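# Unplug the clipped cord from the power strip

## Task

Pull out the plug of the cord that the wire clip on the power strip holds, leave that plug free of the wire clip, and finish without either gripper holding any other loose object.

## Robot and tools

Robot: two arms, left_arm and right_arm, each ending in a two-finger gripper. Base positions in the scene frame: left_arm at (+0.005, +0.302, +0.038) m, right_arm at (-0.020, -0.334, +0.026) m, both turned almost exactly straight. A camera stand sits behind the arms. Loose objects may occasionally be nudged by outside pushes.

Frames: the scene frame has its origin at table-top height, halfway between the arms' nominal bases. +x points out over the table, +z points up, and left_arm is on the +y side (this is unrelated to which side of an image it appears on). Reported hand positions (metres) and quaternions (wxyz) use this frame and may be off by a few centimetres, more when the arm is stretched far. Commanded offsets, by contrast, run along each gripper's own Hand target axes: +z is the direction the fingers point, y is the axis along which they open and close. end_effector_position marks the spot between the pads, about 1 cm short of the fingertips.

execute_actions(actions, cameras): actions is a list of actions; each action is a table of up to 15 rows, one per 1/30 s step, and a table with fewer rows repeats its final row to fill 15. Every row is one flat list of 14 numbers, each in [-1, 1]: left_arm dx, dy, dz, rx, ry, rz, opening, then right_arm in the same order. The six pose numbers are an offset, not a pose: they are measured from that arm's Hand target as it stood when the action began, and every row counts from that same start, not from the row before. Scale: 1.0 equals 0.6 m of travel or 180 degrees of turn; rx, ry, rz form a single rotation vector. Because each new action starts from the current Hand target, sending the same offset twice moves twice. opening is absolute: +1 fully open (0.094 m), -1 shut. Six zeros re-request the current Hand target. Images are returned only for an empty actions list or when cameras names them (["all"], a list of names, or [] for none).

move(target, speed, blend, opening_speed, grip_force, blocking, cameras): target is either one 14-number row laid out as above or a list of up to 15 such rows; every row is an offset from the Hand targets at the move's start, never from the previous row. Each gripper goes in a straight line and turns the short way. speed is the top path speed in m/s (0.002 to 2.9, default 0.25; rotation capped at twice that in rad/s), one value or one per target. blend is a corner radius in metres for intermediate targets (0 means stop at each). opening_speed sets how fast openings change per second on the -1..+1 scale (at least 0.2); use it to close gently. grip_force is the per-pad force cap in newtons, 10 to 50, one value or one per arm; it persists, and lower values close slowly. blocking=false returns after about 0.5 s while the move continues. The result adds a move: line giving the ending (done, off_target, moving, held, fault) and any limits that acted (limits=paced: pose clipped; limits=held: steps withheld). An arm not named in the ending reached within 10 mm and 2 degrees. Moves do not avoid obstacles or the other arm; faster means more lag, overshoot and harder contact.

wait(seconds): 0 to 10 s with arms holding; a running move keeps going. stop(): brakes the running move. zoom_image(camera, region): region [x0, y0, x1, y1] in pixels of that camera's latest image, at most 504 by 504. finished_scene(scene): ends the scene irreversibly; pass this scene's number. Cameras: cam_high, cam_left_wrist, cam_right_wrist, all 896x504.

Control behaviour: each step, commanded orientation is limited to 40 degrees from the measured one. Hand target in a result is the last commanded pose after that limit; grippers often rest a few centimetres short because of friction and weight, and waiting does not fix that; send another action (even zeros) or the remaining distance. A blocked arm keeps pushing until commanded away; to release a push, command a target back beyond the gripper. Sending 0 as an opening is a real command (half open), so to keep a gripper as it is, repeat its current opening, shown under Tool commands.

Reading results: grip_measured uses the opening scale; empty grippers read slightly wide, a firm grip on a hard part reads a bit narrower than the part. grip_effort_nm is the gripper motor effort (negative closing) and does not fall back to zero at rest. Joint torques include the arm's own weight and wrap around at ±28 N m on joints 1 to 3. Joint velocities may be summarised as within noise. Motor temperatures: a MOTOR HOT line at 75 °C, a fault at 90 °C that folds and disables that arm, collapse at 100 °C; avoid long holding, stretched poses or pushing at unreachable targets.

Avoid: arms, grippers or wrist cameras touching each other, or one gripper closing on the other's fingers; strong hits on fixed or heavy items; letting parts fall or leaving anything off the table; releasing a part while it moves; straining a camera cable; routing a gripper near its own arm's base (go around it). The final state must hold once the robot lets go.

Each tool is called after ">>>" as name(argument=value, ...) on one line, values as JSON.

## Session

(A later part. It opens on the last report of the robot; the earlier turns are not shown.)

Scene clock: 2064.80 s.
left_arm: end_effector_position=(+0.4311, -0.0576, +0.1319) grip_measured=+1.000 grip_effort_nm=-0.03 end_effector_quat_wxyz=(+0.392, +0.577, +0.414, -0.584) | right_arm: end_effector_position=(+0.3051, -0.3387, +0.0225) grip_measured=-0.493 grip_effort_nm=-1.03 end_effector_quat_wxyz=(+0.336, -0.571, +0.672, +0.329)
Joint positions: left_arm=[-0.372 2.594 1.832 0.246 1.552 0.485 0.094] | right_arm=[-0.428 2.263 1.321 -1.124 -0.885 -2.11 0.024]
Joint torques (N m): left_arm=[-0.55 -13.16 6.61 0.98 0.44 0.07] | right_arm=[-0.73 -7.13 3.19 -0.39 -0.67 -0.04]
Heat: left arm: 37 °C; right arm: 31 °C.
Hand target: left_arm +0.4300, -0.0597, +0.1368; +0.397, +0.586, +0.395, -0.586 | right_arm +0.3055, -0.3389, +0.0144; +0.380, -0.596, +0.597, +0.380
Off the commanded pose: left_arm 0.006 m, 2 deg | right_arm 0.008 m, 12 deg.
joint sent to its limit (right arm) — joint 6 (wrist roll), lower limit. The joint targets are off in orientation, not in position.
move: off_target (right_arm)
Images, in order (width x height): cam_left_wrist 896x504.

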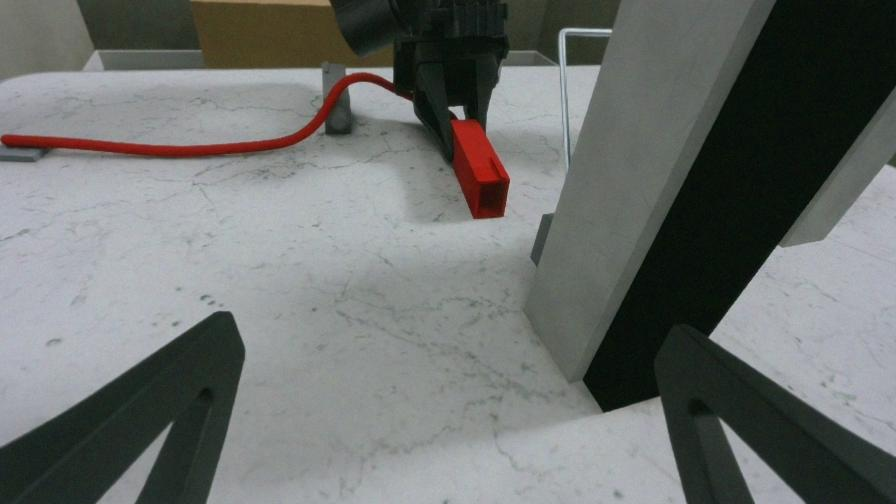

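>>> move(target=[0,0,0,0,0,0,1, -0.0087,0,-0.005,0,0,0,-0.25], speed=0.03, opening_speed=0.5, cameras=["cam_left_wrist", "cam_right_wrist"])

>>> zoom_image(camera="cam_left_wrist", region=[380, 50, 620, 250])

Scene clock: 2074.73 s.
left_arm: end_effector_position=(+0.4311, -0.0576, +0.1319) grip_measured=+1.000 grip_effort_nm=-0.03 end_effector_quat_wxyz=(+0.392, +0.577, +0.414, -0.584) | right_arm: end_effector_position=(+0.3066, -0.3398, +0.0216) grip_measured=-0.251 grip_effort_nm=0.07 end_effector_quat_wxyz=(+0.338, -0.573, +0.672, +0.325)
Joint positions: left_arm=[-0.372 2.594 1.832 0.246 1.552 0.485 0.094] | right_arm=[-0.429 2.263 1.321 -1.114 -0.885 -2.11 0.035]
Joint torques (N m): left_arm=[-0.36 -13.15 6.76 0.96 0.47 0.06] | right_arm=[-0.81 -8.28 3.41 -0.62 -0.7 -0.02]
Heat: left arm: 37 °C; right arm: 32 °C.
Hand target: left_arm +0.4300, -0.0597, +0.1368; +0.397, +0.586, +0.395, -0.586 | right_arm +0.3055, -0.3395, +0.0204; +0.380, -0.596, +0.597, +0.380
Off the commanded pose: left_arm 0.006 m, 2 deg | right_arm 0.002 m, 12 deg.
joint sent to its limit (right arm) — joint 6 (wrist roll), lower limit. The joint targets are off in orientation, not in position.
move: off_target (right_arm)
Images, in order (width x height): cam_left_wrist 896x504, cam_right_wrist 896x504.

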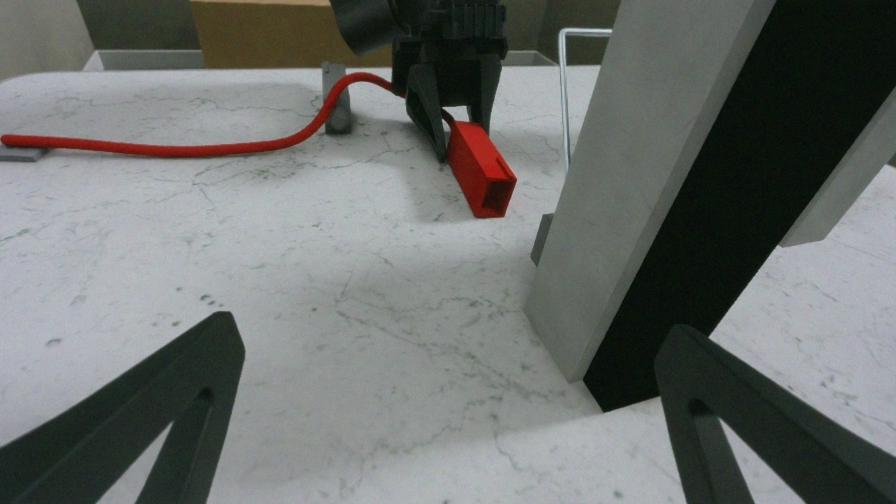

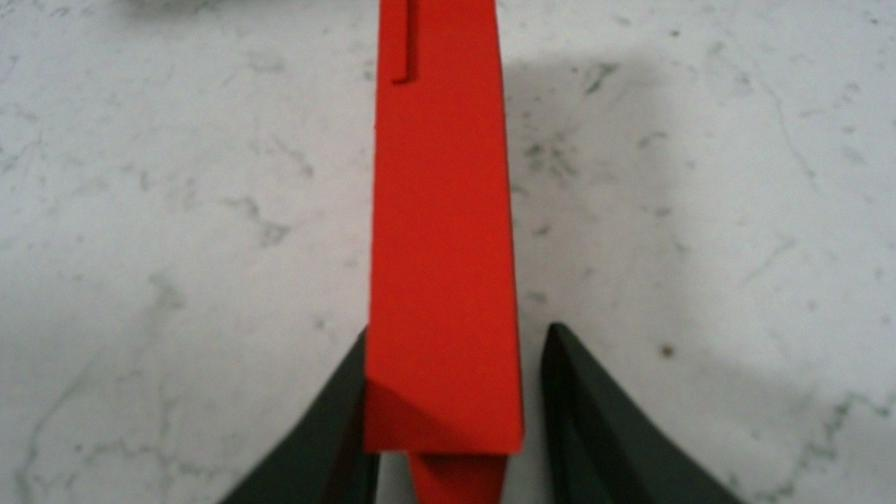

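Scaled by 2.100.

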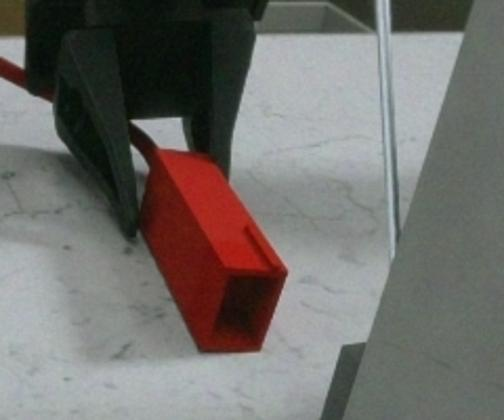

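>>> move(target=[[0,0,0,0,0,0,1, 0,0,0,0,0,0,-0.1],[0,0,0,0,0,0,1, -0.1138,0,-0.0711,0,0,0,-0.1]], speed=0.06, cameras=["all"])

Scene clock: 2094.53 s.
left_arm: end_effector_position=(+0.4311, -0.0576, +0.1319) grip_measured=+1.000 grip_effort_nm=-0.03 end_effector_quat_wxyz=(+0.392, +0.577, +0.414, -0.584) | right_arm: end_effector_position=(+0.2981, -0.3441, +0.0861) grip_measured=-0.101 grip_effort_nm=0.08 end_effector_quat_wxyz=(+0.329, -0.551, +0.684, +0.347)
Joint positions: left_arm=[-0.372 2.594 1.832 0.246 1.552 0.485 0.094] | right_arm=[-0.454 2.14 1.39 -1.371 -0.881 -2.11 0.042]
Joint torques (N m): left_arm=[-0.54 -13.04 6.48 1.05 0.45 0.13] | right_arm=[-0.59 -11.3 7.41 -0.88 -0.53 -0.03]
Heat: left arm: 37 °C; right arm: 33 °C.
Hand target: left_arm +0.4300, -0.0597, +0.1368; +0.397, +0.586, +0.395, -0.586 | right_arm +0.3055, -0.3493, +0.1003; +0.380, -0.596, +0.597, +0.380
Off the commanded pose: left_arm 0.006 m, 2 deg | right_arm 0.017 m, 13 deg.
joint sent to its limit (right arm) — joint 6 (wrist roll), lower limit. The joint targets are off in orientation, not in position.
move: off_target (right_arm)

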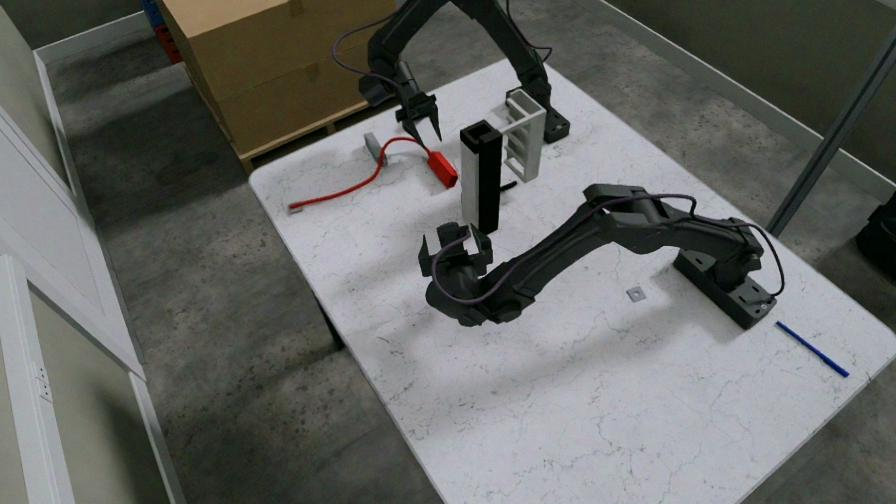

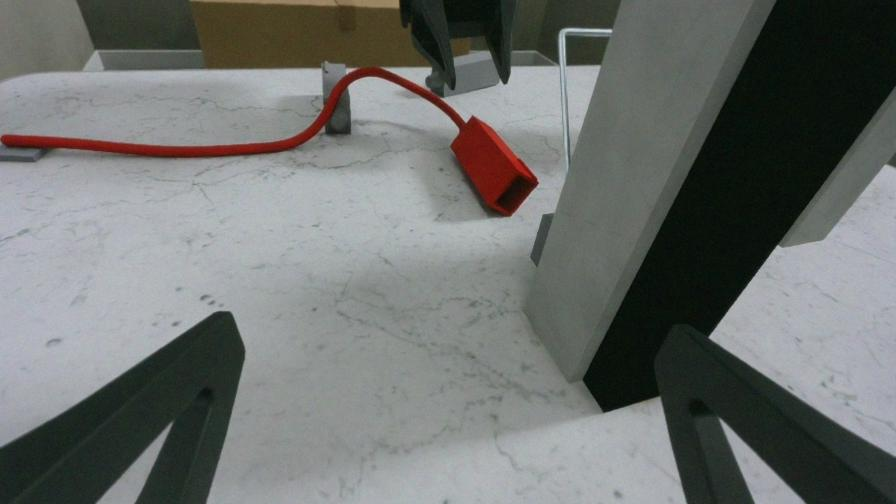

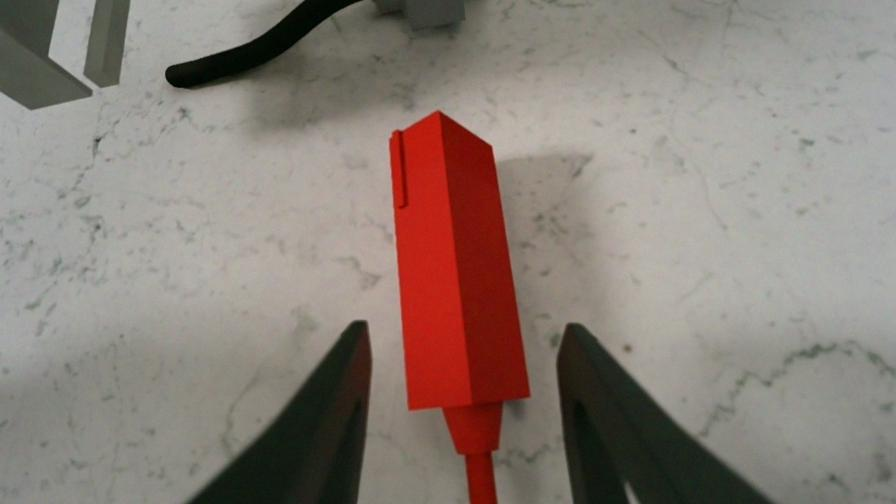

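>>> finished_scene(scene=1)

The scene is finished: the task was done.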